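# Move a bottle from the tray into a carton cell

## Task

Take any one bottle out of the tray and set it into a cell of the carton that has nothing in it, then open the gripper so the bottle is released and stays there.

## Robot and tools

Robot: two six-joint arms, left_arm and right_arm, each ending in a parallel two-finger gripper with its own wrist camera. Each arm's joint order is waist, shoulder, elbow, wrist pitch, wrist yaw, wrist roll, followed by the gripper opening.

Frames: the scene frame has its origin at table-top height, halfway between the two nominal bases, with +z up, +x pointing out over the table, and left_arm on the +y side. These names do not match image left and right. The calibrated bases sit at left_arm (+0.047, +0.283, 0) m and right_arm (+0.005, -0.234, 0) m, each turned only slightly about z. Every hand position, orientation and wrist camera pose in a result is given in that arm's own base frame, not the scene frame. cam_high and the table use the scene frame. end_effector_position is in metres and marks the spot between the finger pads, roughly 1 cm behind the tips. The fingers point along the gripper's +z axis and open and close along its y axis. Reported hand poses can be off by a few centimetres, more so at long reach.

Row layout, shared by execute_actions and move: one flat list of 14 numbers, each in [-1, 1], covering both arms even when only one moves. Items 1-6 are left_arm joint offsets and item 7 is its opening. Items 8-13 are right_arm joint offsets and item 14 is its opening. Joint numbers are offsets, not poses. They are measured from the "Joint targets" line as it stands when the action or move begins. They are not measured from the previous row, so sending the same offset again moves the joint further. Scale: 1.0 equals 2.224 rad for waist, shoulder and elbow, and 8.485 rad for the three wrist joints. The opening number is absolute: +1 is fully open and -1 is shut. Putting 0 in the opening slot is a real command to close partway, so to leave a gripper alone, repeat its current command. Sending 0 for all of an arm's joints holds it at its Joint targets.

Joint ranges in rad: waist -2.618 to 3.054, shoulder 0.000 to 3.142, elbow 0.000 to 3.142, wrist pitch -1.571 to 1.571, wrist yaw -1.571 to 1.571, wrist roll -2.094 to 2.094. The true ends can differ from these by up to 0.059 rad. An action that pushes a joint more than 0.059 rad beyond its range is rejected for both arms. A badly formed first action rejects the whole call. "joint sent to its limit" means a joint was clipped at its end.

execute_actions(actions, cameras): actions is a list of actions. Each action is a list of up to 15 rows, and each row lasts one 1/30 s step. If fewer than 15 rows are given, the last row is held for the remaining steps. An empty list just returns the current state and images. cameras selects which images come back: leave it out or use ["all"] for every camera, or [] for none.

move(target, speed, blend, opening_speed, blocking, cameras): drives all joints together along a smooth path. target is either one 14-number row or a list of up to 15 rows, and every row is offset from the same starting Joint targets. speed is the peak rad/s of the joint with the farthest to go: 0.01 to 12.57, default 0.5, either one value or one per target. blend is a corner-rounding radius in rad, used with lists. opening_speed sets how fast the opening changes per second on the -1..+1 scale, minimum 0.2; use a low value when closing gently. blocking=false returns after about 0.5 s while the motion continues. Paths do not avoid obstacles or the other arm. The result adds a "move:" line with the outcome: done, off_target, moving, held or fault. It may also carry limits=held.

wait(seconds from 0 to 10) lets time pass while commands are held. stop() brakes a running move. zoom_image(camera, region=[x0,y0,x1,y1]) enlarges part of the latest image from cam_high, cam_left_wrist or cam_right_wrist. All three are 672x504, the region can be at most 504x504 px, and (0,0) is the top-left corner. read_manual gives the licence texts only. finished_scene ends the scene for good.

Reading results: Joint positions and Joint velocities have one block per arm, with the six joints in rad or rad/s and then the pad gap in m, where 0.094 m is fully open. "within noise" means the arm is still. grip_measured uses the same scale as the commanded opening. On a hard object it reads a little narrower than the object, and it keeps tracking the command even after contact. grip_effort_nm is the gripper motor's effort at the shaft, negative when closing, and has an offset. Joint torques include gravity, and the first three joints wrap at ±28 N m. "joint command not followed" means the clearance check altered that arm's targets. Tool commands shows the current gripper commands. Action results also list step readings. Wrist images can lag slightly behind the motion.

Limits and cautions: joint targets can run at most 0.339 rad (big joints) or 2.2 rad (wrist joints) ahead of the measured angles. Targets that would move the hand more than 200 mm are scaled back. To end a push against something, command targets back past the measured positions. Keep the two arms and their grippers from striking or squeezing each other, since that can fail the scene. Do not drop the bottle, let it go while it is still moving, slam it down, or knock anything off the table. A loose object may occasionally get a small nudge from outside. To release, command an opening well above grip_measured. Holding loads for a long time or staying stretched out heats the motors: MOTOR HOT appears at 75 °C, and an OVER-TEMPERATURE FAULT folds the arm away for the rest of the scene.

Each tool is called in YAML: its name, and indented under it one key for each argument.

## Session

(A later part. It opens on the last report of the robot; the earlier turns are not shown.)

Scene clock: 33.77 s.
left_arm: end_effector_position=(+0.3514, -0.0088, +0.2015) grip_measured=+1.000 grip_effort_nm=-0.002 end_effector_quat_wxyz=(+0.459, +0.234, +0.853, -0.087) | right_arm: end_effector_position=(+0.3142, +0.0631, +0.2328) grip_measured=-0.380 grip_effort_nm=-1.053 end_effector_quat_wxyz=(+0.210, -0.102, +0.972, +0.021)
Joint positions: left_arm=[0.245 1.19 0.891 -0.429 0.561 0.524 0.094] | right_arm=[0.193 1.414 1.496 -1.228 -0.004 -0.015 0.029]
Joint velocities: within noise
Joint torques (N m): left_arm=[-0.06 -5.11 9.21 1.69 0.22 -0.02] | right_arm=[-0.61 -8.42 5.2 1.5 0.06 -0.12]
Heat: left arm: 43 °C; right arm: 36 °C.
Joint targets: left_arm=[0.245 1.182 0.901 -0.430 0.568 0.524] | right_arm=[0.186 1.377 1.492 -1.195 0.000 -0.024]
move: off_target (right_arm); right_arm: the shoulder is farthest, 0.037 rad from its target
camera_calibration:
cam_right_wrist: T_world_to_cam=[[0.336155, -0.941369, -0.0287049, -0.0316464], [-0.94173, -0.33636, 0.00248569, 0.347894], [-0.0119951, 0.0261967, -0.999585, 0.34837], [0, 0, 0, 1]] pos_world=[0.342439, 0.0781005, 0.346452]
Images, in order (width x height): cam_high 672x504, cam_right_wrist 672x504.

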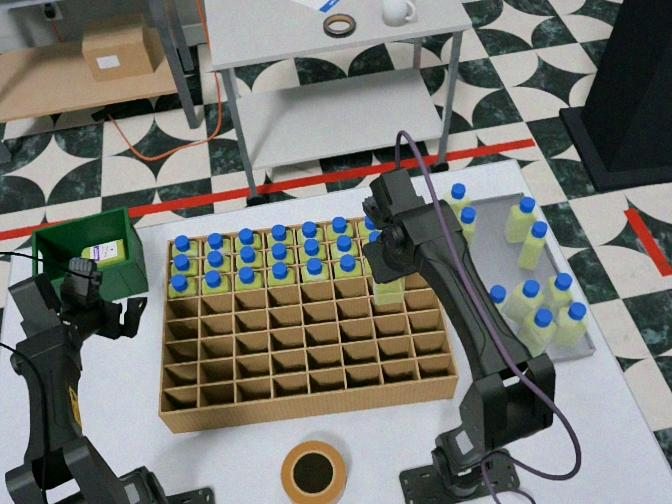

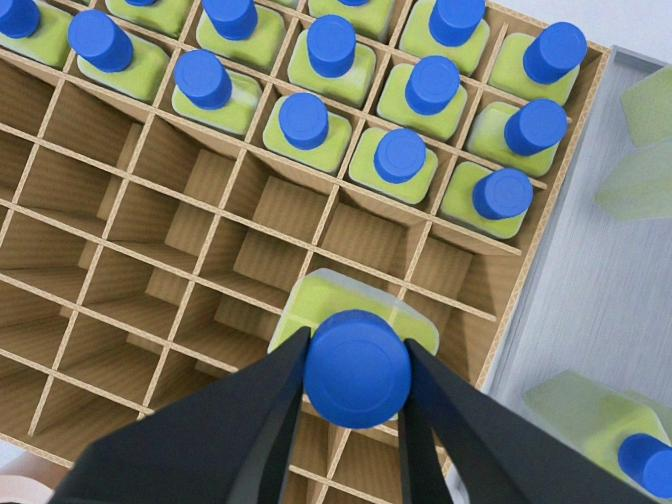

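move:
  target: [0,0,0,0,0,0,1,0.0022,-0.0126,-0.0564,0.0124,0,0,-0.6]
  speed: 0.2
  cameras: ["cam_high","cam_right_wrist"]

zoom_image:
  camera: "cam_high"
  region: [350, 240, 450, 340]

zoom_image:
  camera: "cam_right_wrist"
  region: [250, 180, 500, 430]

Scene clock: 36.03 s.
left_arm: end_effector_position=(+0.3514, -0.0088, +0.2015) grip_measured=+1.000 grip_effort_nm=-0.002 end_effector_quat_wxyz=(+0.459, +0.234, +0.853, -0.087) | right_arm: end_effector_position=(+0.3150, +0.0633, +0.2075) grip_measured=-0.380 grip_effort_nm=-1.053 end_effector_quat_wxyz=(+0.211, -0.102, +0.972, +0.021)
Joint positions: left_arm=[0.245 1.19 0.891 -0.429 0.561 0.524 0.094] | right_arm=[0.193 1.388 1.369 -1.124 -0.004 -0.016 0.029]
Joint velocities: within noise
Joint torques (N m): left_arm=[-0.02 -5.12 9.17 1.69 0.24 -0.02] | right_arm=[-0.2 -8.58 5.5 1.5 0.05 -0.11]
Heat: left arm: 43 °C; right arm: 36 °C.
Joint targets: left_arm=[0.245 1.182 0.901 -0.430 0.568 0.524] | right_arm=[0.191 1.349 1.366 -1.090 0.000 -0.024]
move: off_target (right_arm); right_arm: the shoulder is farthest, 0.039 rad from its target
camera_calibration:
cam_right_wrist: T_world_to_cam=[[0.337167, -0.941036, -0.027738, -0.0329992], [-0.941406, -0.337276, -0.00079067, 0.34941], [-0.00861131, 0.0263793, -0.999615, 0.322012], [0, 0, 0, 1]] pos_world=[0.342835, 0.0782994, 0.321249]
Images, in order (width x height): cam_high 672x504, cam_right_wrist 672x504.

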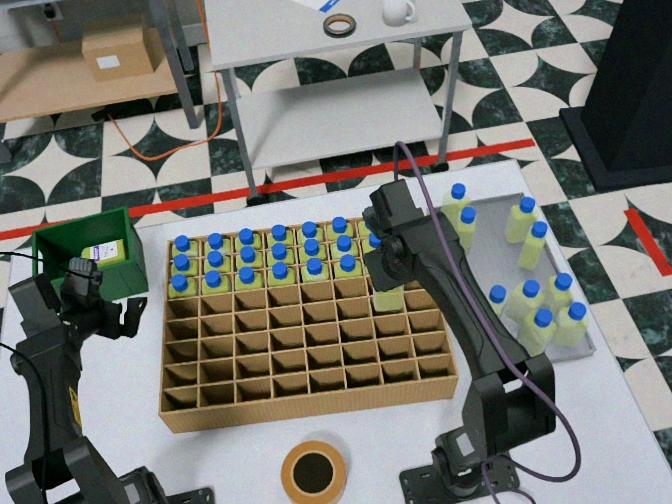

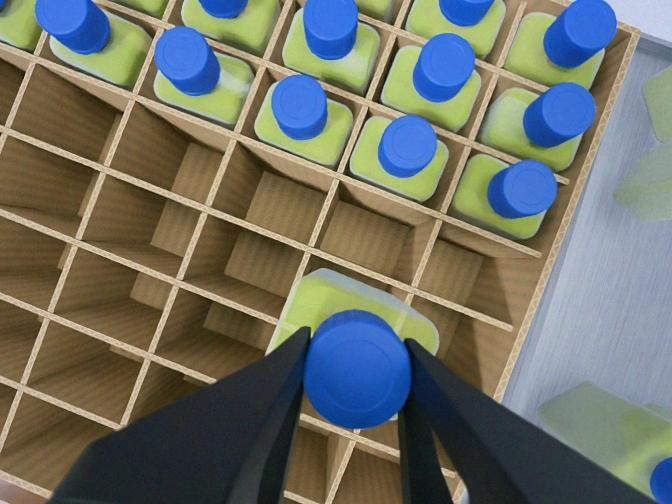

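Scaled by 5.040 from the camera's 672x504 image, which has a finer 960x720 frame.

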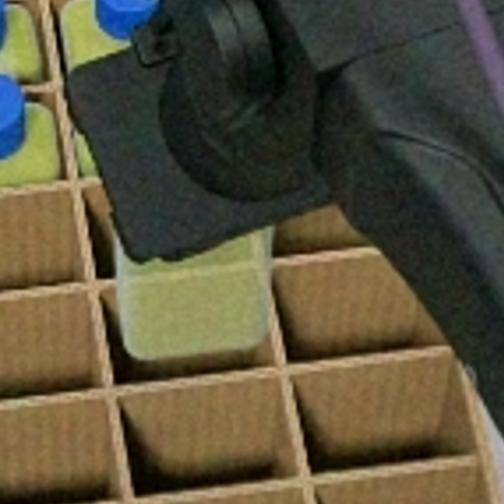

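Scaled by 2.016 from the camera's 672x504 image, which has a finer 960x720 frame.

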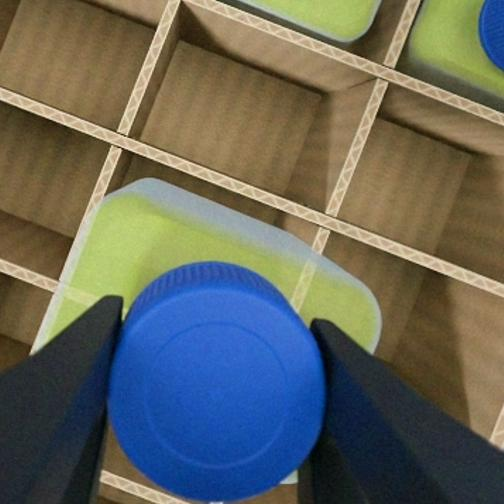

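move:
  target: [0,0,0,0,0,0,1,0.0005,-0.0031,-0.0189,0.0055,0,0,-0.6]
  speed: 0.1
  cameras: ["cam_high","cam_right_wrist"]

zoom_image:
  camera: "cam_high"
  region: [350, 260, 430, 340]

zoom_image:
  camera: "cam_right_wrist"
  region: [250, 180, 500, 430]

Scene clock: 38.47 s.
left_arm: end_effector_position=(+0.3514, -0.0088, +0.2015) grip_measured=+1.000 grip_effort_nm=-0.002 end_effector_quat_wxyz=(+0.459, +0.234, +0.853, -0.087) | right_arm: end_effector_position=(+0.3174, +0.0638, +0.1997) grip_measured=-0.380 grip_effort_nm=-1.057 end_effector_quat_wxyz=(+0.217, -0.103, +0.971, +0.021)
Joint positions: left_arm=[0.245 1.19 0.891 -0.429 0.561 0.524 0.094] | right_arm=[0.193 1.382 1.328 -1.078 -0.004 -0.017 0.029]
Joint velocities: within noise
Joint torques (N m): left_arm=[-0.03 -5.14 9.11 1.69 0.22 -0.02] | right_arm=[-0.12 -8.54 5.5 1.55 0.06 -0.11]
Heat: left arm: 43 °C; right arm: 36 °C.
Joint targets: left_arm=[0.245 1.182 0.901 -0.430 0.568 0.524] | right_arm=[0.192 1.342 1.324 -1.043 0.000 -0.025]
move: off_target (right_arm); right_arm: the shoulder is farthest, 0.039 rad from its target
camera_calibration:
cam_right_wrist: T_world_to_cam=[[0.338173, -0.940732, -0.0257374, -0.0343237], [-0.941081, -0.33798, -0.0116653, 0.353979], [0.00227523, 0.0281659, -0.999601, 0.310717], [0, 0, 0, 1]] pos_world=[0.344024, 0.0785968, 0.313839]
Images, in order (width x height): cam_high 672x504, cam_right_wrist 672x504.

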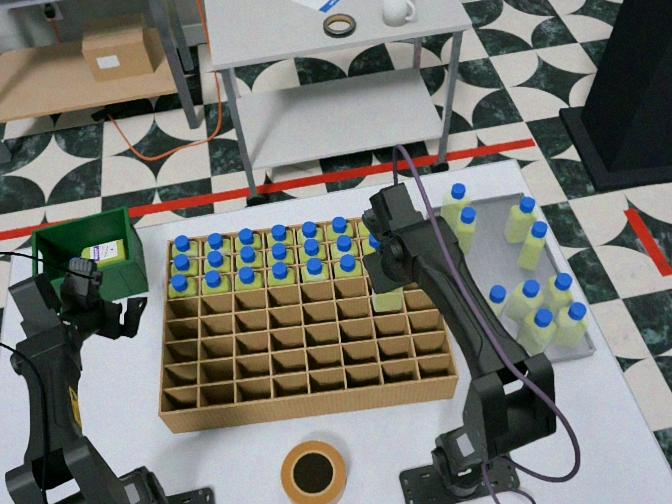

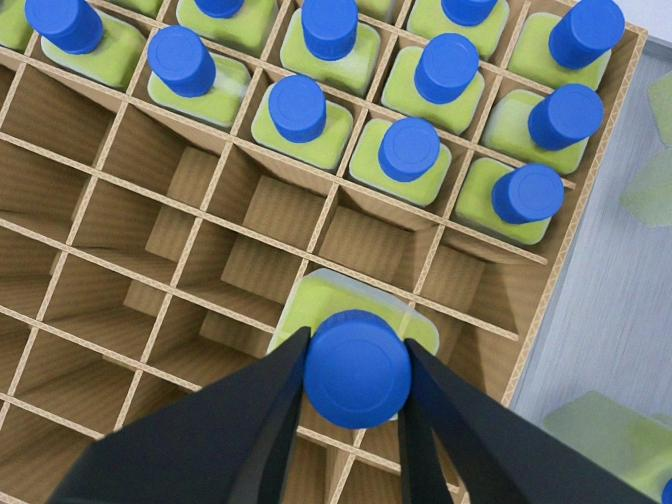

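Scaled by 6.300 from the camera's 672x504 image, which has a finer 960x720 frame.

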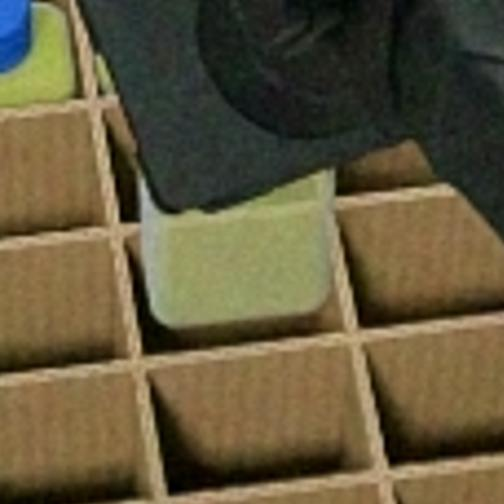

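Scaled by 2.016 from the camera's 672x504 image, which has a finer 960x720 frame.

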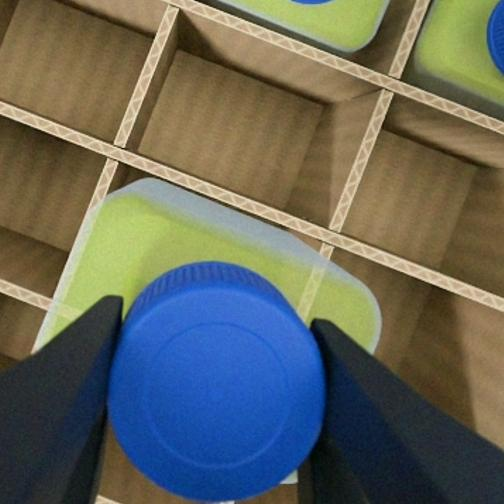

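move:
  target: [0,0,0,0,0,0,1,0,-0.0076,-0.06,0.01395,0,0,-0.6]
  speed: 0.15
  cameras: ["cam_high","cam_right_wrist"]

zoom_image:
  camera: "cam_high"
  region: [350, 260, 430, 340]

Scene clock: 40.77 s.
left_arm: end_effector_position=(+0.3514, -0.0088, +0.2015) grip_measured=+1.000 grip_effort_nm=0.002 end_effector_quat_wxyz=(+0.459, +0.234, +0.853, -0.087) | right_arm: end_effector_position=(+0.3168, +0.0636, +0.1696) grip_measured=-0.380 grip_effort_nm=-1.062 end_effector_quat_wxyz=(+0.217, -0.103, +0.970, +0.021)
Joint positions: left_arm=[0.245 1.19 0.891 -0.429 0.561 0.524 0.094] | right_arm=[0.193 1.364 1.194 -0.96 -0.004 -0.018 0.029]
Joint velocities: within noise
Joint torques (N m): left_arm=[-0.09 -5.12 9.13 1.7 0.24 -0.03] | right_arm=[-0.09 -8.53 5.65 1.54 0.06 -0.09]
Heat: left arm: 43 °C; right arm: 36 °C.
Joint targets: left_arm=[0.245 1.182 0.901 -0.430 0.568 0.524] | right_arm=[0.192 1.325 1.191 -0.925 0.000 -0.025]
move: off_target (right_arm); right_arm: the shoulder is farthest, 0.039 rad from its target
camera_calibration:
cam_right_wrist: T_world_to_cam=[[0.339097, -0.940415, -0.0251693, -0.0354929], [-0.940747, -0.338895, -0.0120053, 0.353082], [0.00276022, 0.0277489, -0.999611, 0.280502], [0, 0, 0, 1]] pos_world=[0.343423, 0.0784963, 0.283738]
Images, in order (width x height): cam_high 672x504, cam_right_wrist 672x504.

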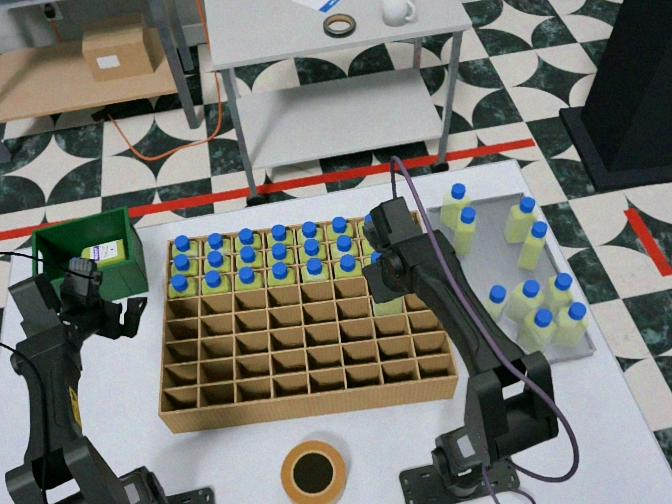

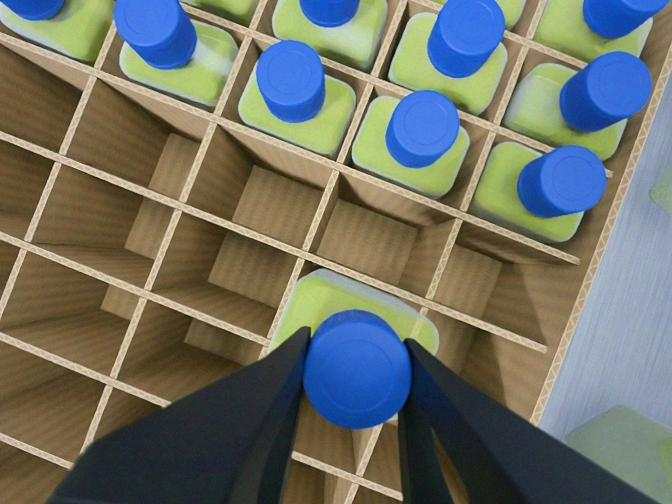

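Scaled by 6.300 from the camera's 672x504 image, which has a finer 960x720 frame.

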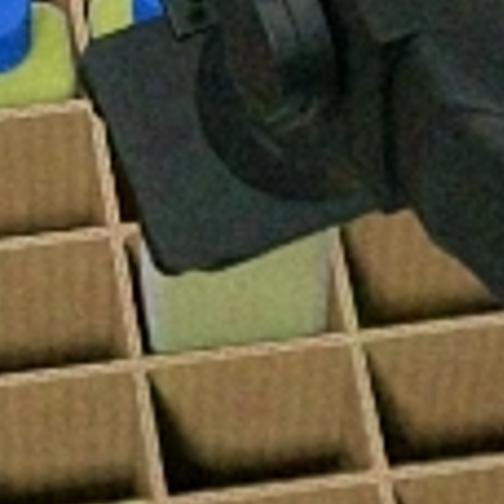

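move:
  target:
    - [0,0,0,0,0,0,1,0,0,-0.054,0.014,0,0,-0.6]
    - [0,0,0,0,0,0,1,0,0.005,-0.0951,0.026,0,0,-0.6]
  speed: 0.15
  blend: [0.02,0]
  cameras: ["cam_high","cam_right_wrist"]

zoom_image:
  camera: "cam_right_wrist"
  region: [220, 180, 500, 460]

Scene clock: 43.10 s.
left_arm: end_effector_position=(+0.3514, -0.0088, +0.2015) grip_measured=+1.000 grip_effort_nm=0.002 end_effector_quat_wxyz=(+0.459, +0.234, +0.853, -0.087) | right_arm: end_effector_position=(+0.3165, +0.0636, +0.1181) grip_measured=-0.380 grip_effort_nm=-1.062 end_effector_quat_wxyz=(+0.222, -0.103, +0.969, +0.021)
Joint positions: left_arm=[0.245 1.19 0.891 -0.429 0.561 0.524 0.094] | right_arm=[0.193 1.361 0.982 -0.742 -0.004 -0.018 0.029]
Joint velocities: within noise
Joint torques (N m): left_arm=[-0.02 -5.15 9.11 1.69 0.22 0] | right_arm=[-0.09 -7.09 5.67 1.58 0.05 -0.09]
Heat: left arm: 43 °C; right arm: 36 °C.
Joint targets: left_arm=[0.245 1.182 0.901 -0.430 0.568 0.524] | right_arm=[0.192 1.337 0.979 -0.704 0.000 -0.025]
move: off_target (right_arm); right_arm: the wrist pitch is farthest, 0.038 rad from its target
camera_calibration:
cam_right_wrist: T_world_to_cam=[[0.339655, -0.940256, -0.0235258, -0.0370475], [-0.940466, -0.339184, -0.0218401, 0.35319], [0.0125557, 0.0295434, -0.999485, 0.225703], [0, 0, 0, 1]] pos_world=[0.341912, 0.0782941, 0.232429]
Images, in order (width x height): cam_high 672x504, cam_right_wrist 672x504.

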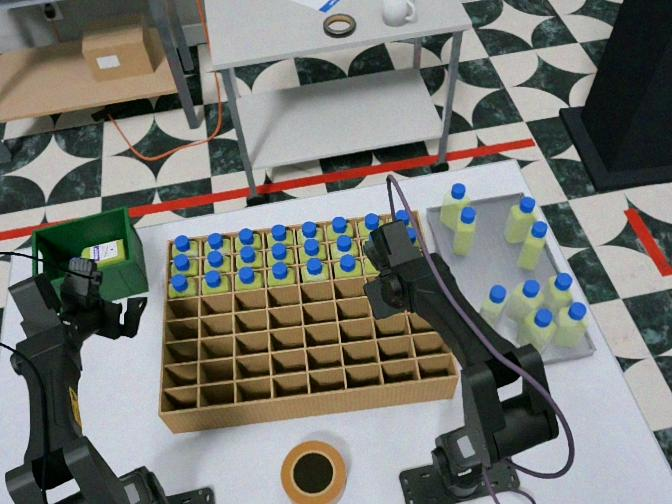

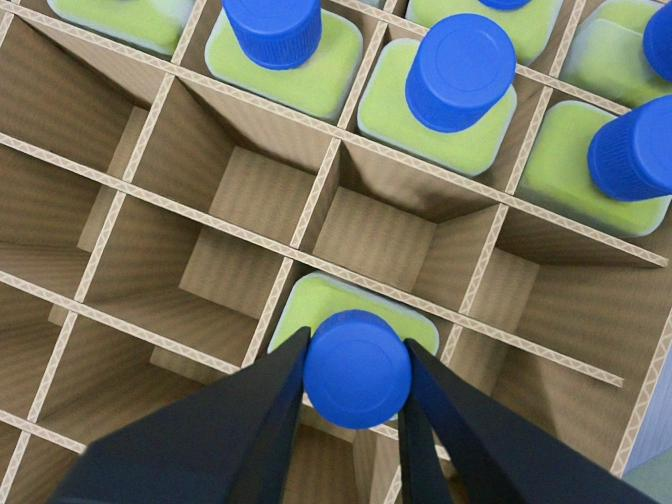

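Scaled by 1.800 from the camera's 672x504 image, which has a finer 960x720 frame.

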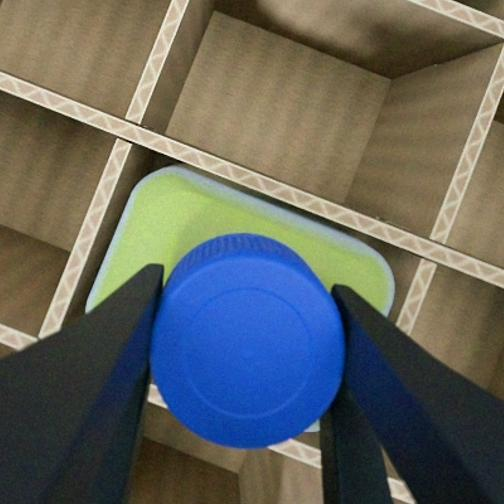

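move:
  target: [0,0,0,0,0,0,1,0,0.006,-0.0054,0.0019,0,0,-0.6]
  speed: 0.1
  cameras: []

move:
  target: [0,0,0,0,0,0,1,0,0.003,-0.0054,0.0016,0,0,-0.6]
  speed: 0.1
  cameras: ["cam_right_wrist"]

Scene clock: 44.20 s.
left_arm: end_effector_position=(+0.3514, -0.0088, +0.2015) grip_measured=+1.000 grip_effort_nm=0.007 end_effector_quat_wxyz=(+0.459, +0.234, +0.853, -0.087) | right_arm: end_effector_position=(+0.3168, +0.0636, +0.1157) grip_measured=-0.380 grip_effort_nm=-1.057 end_effector_quat_wxyz=(+0.224, -0.103, +0.969, +0.021)
Joint positions: left_arm=[0.245 1.19 0.891 -0.429 0.561 0.524 0.094] | right_arm=[0.193 1.361 0.971 -0.728 -0.004 -0.018 0.029]
Joint velocities: within noise
Joint torques (N m): left_arm=[-0.01 -5.09 9.17 1.71 0.22 0.01] | right_arm=[-0.08 -5.81 5.57 1.63 0.06 -0.1]
Heat: left arm: 43 °C; right arm: 36 °C.
Joint targets: left_arm=[0.245 1.182 0.901 -0.430 0.568 0.524] | right_arm=[0.192 1.350 0.967 -0.688 0.000 -0.024]
move: off_target (right_arm); right_arm: the wrist pitch is farthest, 0.040 rad from its target
No camera images: "cameras" was empty.

Scene clock: 44.97 s.
left_arm: end_effector_position=(+0.3514, -0.0088, +0.2015) grip_measured=+1.000 grip_effort_nm=-0.002 end_effector_quat_wxyz=(+0.459, +0.234, +0.853, -0.087) | right_arm: end_effector_position=(+0.3167, +0.0636, +0.1129) grip_measured=-0.380 grip_effort_nm=-1.067 end_effector_quat_wxyz=(+0.224, -0.103, +0.969, +0.021)
Joint positions: left_arm=[0.245 1.19 0.891 -0.429 0.561 0.524 0.094] | right_arm=[0.193 1.361 0.959 -0.714 -0.004 -0.018 0.029]
Joint velocities: within noise
Joint torques (N m): left_arm=[-0.02 -5.12 9.17 1.71 0.23 -0.02] | right_arm=[-0.08 -5.16 5.57 1.64 0.05 -0.1]
Heat: left arm: 43 °C; right arm: 36 °C.
Joint targets: left_arm=[0.245 1.182 0.901 -0.430 0.568 0.524] | right_arm=[0.192 1.357 0.955 -0.674 0.000 -0.024]
move: off_target (right_arm); right_arm: the wrist pitch is farthest, 0.040 rad from its target
camera_calibration:
cam_right_wrist: T_world_to_cam=[[0.339803, -0.940222, -0.0227392, -0.037389], [-0.940336, -0.3392, -0.0266601, 0.353812], [0.0173533, 0.0304417, -0.999386, 0.218977], [0, 0, 0, 1]] pos_world=[0.341607, 0.0781931, 0.227425]
Images, in order (width x height): cam_right_wrist 672x504.

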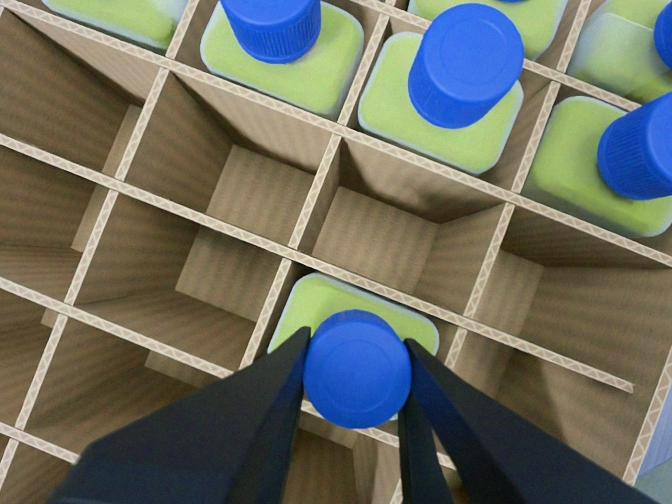

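move:
  target: [0,0,0,0,0,0,1,0,0.002,-0.0054,0.0016,0,0,-0.6]
  speed: 0.1
  cameras: []

move:
  target: [0,0,0,0,0,0,1,0,0.002,-0.0054,0.0016,0,0,-0.6]
  speed: 0.1
  cameras: ["cam_right_wrist"]

Scene clock: 46.00 s.
left_arm: end_effector_position=(+0.3514, -0.0088, +0.2015) grip_measured=+1.000 grip_effort_nm=-0.002 end_effector_quat_wxyz=(+0.459, +0.234, +0.853, -0.087) | right_arm: end_effector_position=(+0.3168, +0.0636, +0.1105) grip_measured=-0.380 grip_effort_nm=-1.057 end_effector_quat_wxyz=(+0.225, -0.103, +0.969, +0.022)
Joint positions: left_arm=[0.245 1.19 0.891 -0.429 0.561 0.524 0.094] | right_arm=[0.193 1.361 0.949 -0.701 -0.004 -0.018 0.029]
Joint velocities: within noise
Joint torques (N m): left_arm=[-0.01 -5.12 9.13 1.69 0.22 -0.01] | right_arm=[-0.08 -4.74 5.48 1.64 0.06 -0.09]
Heat: left arm: 43 °C; right arm: 36 °C.
Joint targets: left_arm=[0.245 1.182 0.901 -0.430 0.568 0.524] | right_arm=[0.192 1.361 0.943 -0.661 0.000 -0.024]
move: off_target (right_arm); right_arm: the wrist pitch is farthest, 0.041 rad from its target
No camera images: "cameras" was empty.

Scene clock: 46.70 s.
left_arm: end_effector_position=(+0.3514, -0.0088, +0.2015) grip_measured=+1.000 grip_effort_nm=-0.002 end_effector_quat_wxyz=(+0.459, +0.234, +0.853, -0.087) | right_arm: end_effector_position=(+0.3176, +0.0638, +0.1099) grip_measured=-0.380 grip_effort_nm=-1.057 end_effector_quat_wxyz=(+0.228, -0.103, +0.968, +0.022)
Joint positions: left_arm=[0.245 1.19 0.891 -0.429 0.561 0.524 0.094] | right_arm=[0.193 1.361 0.944 -0.692 -0.004 -0.018 0.029]
Joint velocities: within noise
Joint torques (N m): left_arm=[-0.06 -5.09 9.16 1.68 0.22 -0.02] | right_arm=[-0.08 -4.36 4.86 1.71 0.05 -0.1]
Heat: left arm: 43 °C; right arm: 36 °C.
Joint targets: left_arm=[0.245 1.182 0.901 -0.430 0.568 0.524] | right_arm=[0.192 1.365 0.931 -0.647 0.000 -0.024]
move: off_target (right_arm); right_arm: the wrist pitch is farthest, 0.045 rad from its target
camera_calibration:
cam_right_wrist: T_world_to_cam=[[0.339923, -0.940202, -0.021745, -0.0377514], [-0.940143, -0.339126, -0.0335351, 0.355297], [0.0241554, 0.0318428, -0.999201, 0.213695], [0, 0, 0, 1]] pos_world=[0.3417, 0.0781917, 0.224618]
Images, in order (width x height): cam_right_wrist 672x504.

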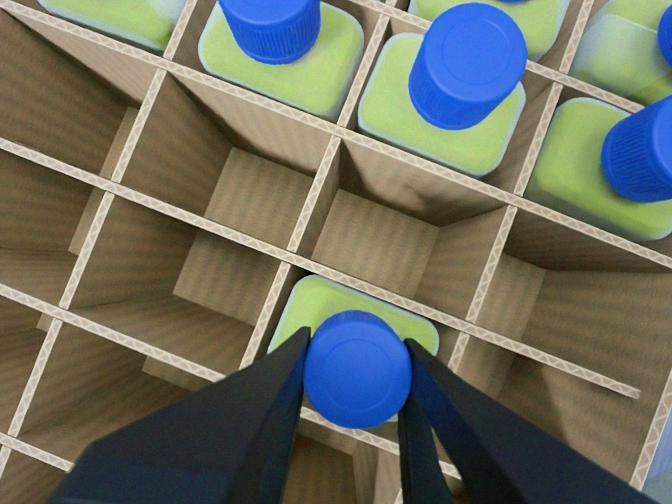

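move:
  target: [0,0,0,0,0,0,1,0,0,0.0036,-0.0009,0,0,-0.6]
  speed: 0.1
  cameras: []

move:
  target: [0,0,0,0,0,0,1,0,0,0,0,0,0,-0.05]
  opening_speed: 0.5
  cameras: ["cam_right_wrist"]

Scene clock: 47.70 s.
left_arm: end_effector_position=(+0.3514, -0.0088, +0.2015) grip_measured=+1.000 grip_effort_nm=0.002 end_effector_quat_wxyz=(+0.459, +0.234, +0.853, -0.087) | right_arm: end_effector_position=(+0.3176, +0.0638, +0.1099) grip_measured=-0.380 grip_effort_nm=-1.062 end_effector_quat_wxyz=(+0.228, -0.103, +0.968, +0.022)
Joint positions: left_arm=[0.245 1.19 0.891 -0.429 0.561 0.524 0.094] | right_arm=[0.193 1.361 0.944 -0.692 -0.004 -0.018 0.029]
Joint velocities: within noise
Joint torques (N m): left_arm=[0.01 -5.14 9.17 1.71 0.24 -0.01] | right_arm=[-0.09 -4.38 5.49 1.61 0.06 -0.08]
Heat: left arm: 43 °C; right arm: 36 °C.
Joint targets: left_arm=[0.245 1.182 0.901 -0.430 0.568 0.524] | right_arm=[0.192 1.365 0.939 -0.655 0.000 -0.024]
move: off_target (right_arm); right_arm: the wrist pitch is farthest, 0.038 rad from its target
No camera images: "cameras" was empty.

Scene clock: 49.00 s.
left_arm: end_effector_position=(+0.3514, -0.0088, +0.2015) grip_measured=+1.000 grip_effort_nm=-0.002 end_effector_quat_wxyz=(+0.459, +0.234, +0.853, -0.087) | right_arm: end_effector_position=(+0.3215, +0.0645, +0.1119) grip_measured=-0.053 grip_effort_nm=0.110 end_effector_quat_wxyz=(+0.236, -0.103, +0.966, +0.022)
Joint positions: left_arm=[0.245 1.19 0.891 -0.429 0.561 0.524 0.094] | right_arm=[0.193 1.361 0.944 -0.674 -0.004 -0.019 0.045]
Joint velocities: within noise
Joint torques (N m): left_arm=[-0.01 -5.08 9.07 1.7 0.23 0] | right_arm=[-0.03 -4.42 5.5 1.43 0.05 -0.1]
Heat: left arm: 43 °C; right arm: 36 °C.
Joint targets: left_arm=[0.245 1.182 0.901 -0.430 0.568 0.524] | right_arm=[0.192 1.365 0.939 -0.655 0.000 -0.025]
move: done
camera_calibration:
cam_right_wrist: T_world_to_cam=[[0.340657, -0.940001, -0.0187382, -0.0389174], [-0.93926, -0.339368, -0.0511886, 0.361003], [0.0417582, 0.0350378, -0.998513, 0.209563], [0, 0, 0, 1]] pos_world=[0.343583, 0.0785881, 0.227002]
Images, in order (width x height): cam_right_wrist 672x504.

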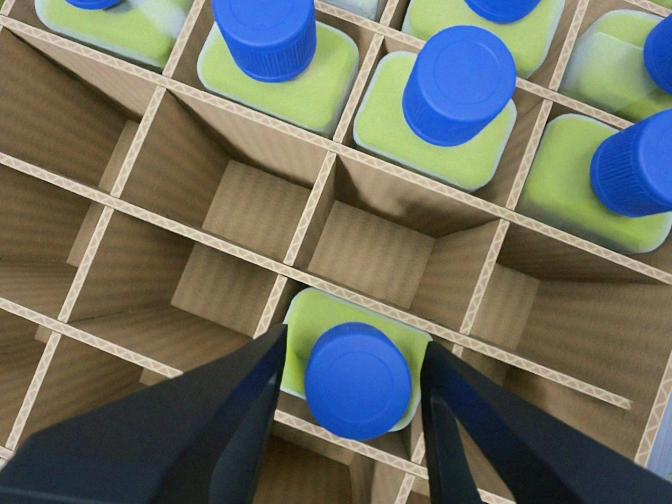

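move:
  target:
    - [0,0,0,0,0,0,1,0,-0.0045,0.0679,-0.0171,0,0,-0.05]
    - [0,0,0,0,0,0,1,0,-0.0045,0.1286,-0.033,0,0,-0.05]
    - [0,0,0,0,0,0,1,0,-0.0045,0.1893,-0.0501,0,0,-0.05]
  speed: [0.15,0.3,0.4]
  blend: [0.02,0.02,0]

Scene clock: 51.87 s.
left_arm: end_effector_position=(+0.3514, -0.0088, +0.2015) grip_measured=+1.000 grip_effort_nm=-0.002 end_effector_quat_wxyz=(+0.459, +0.234, +0.853, -0.087) | right_arm: end_effector_position=(+0.3170, +0.0637, +0.2078) grip_measured=-0.053 grip_effort_nm=0.110 end_effector_quat_wxyz=(+0.230, -0.103, +0.967, +0.022)
Joint positions: left_arm=[0.245 1.19 0.891 -0.429 0.561 0.524 0.094] | right_arm=[0.193 1.361 1.332 -1.076 -0.004 -0.019 0.045]
Joint velocities: within noise
Joint torques (N m): left_arm=[-0.02 -5.12 9.13 1.7 0.2 -0.02] | right_arm=[-0.13 -5.14 8.1 1.15 0.07 -0.08]
Heat: left arm: 43 °C; right arm: 36 °C.
Joint targets: left_arm=[0.245 1.182 0.901 -0.430 0.568 0.524] | right_arm=[0.192 1.355 1.360 -1.080 0.000 -0.025]
move: done
camera_calibration:
cam_right_wrist: T_world_to_cam=[[0.340348, -0.940068, -0.0208473, -0.0357848], [-0.939854, -0.33942, -0.0383229, 0.358979], [0.0289501, 0.0326365, -0.999048, 0.309898], [0, 0, 0, 1]] pos_world=[0.340595, 0.0780906, 0.322614]

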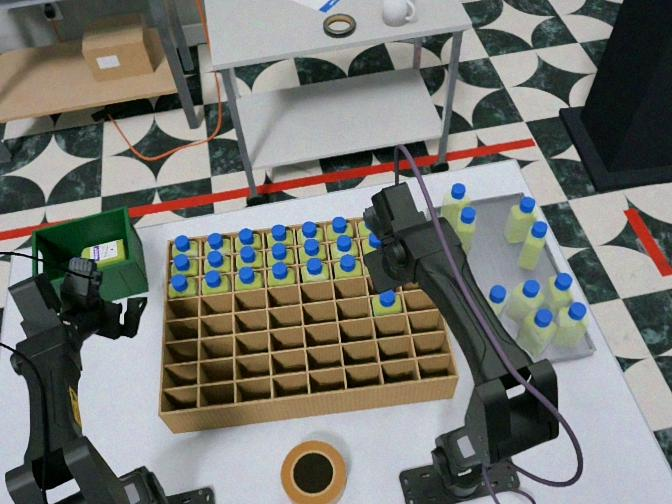

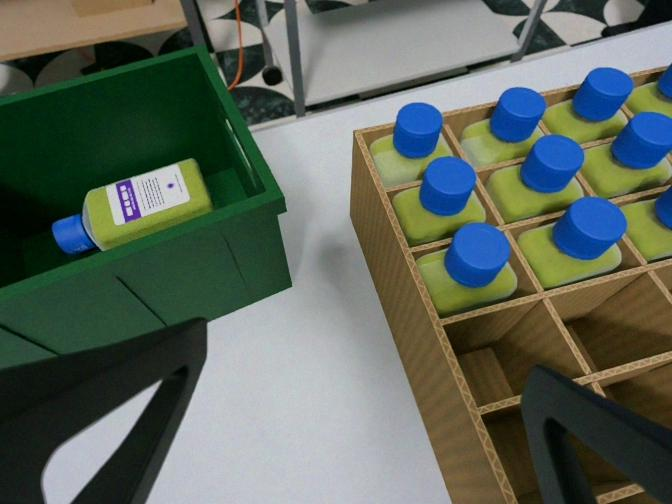

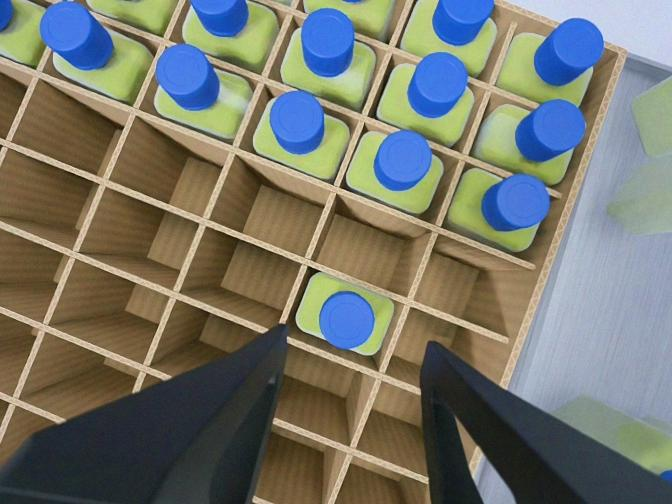

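The bottle is standing upright in its cell and the gripper is clear of it.

finished_scene:
  scene: 1

The scene is finished: the task was done.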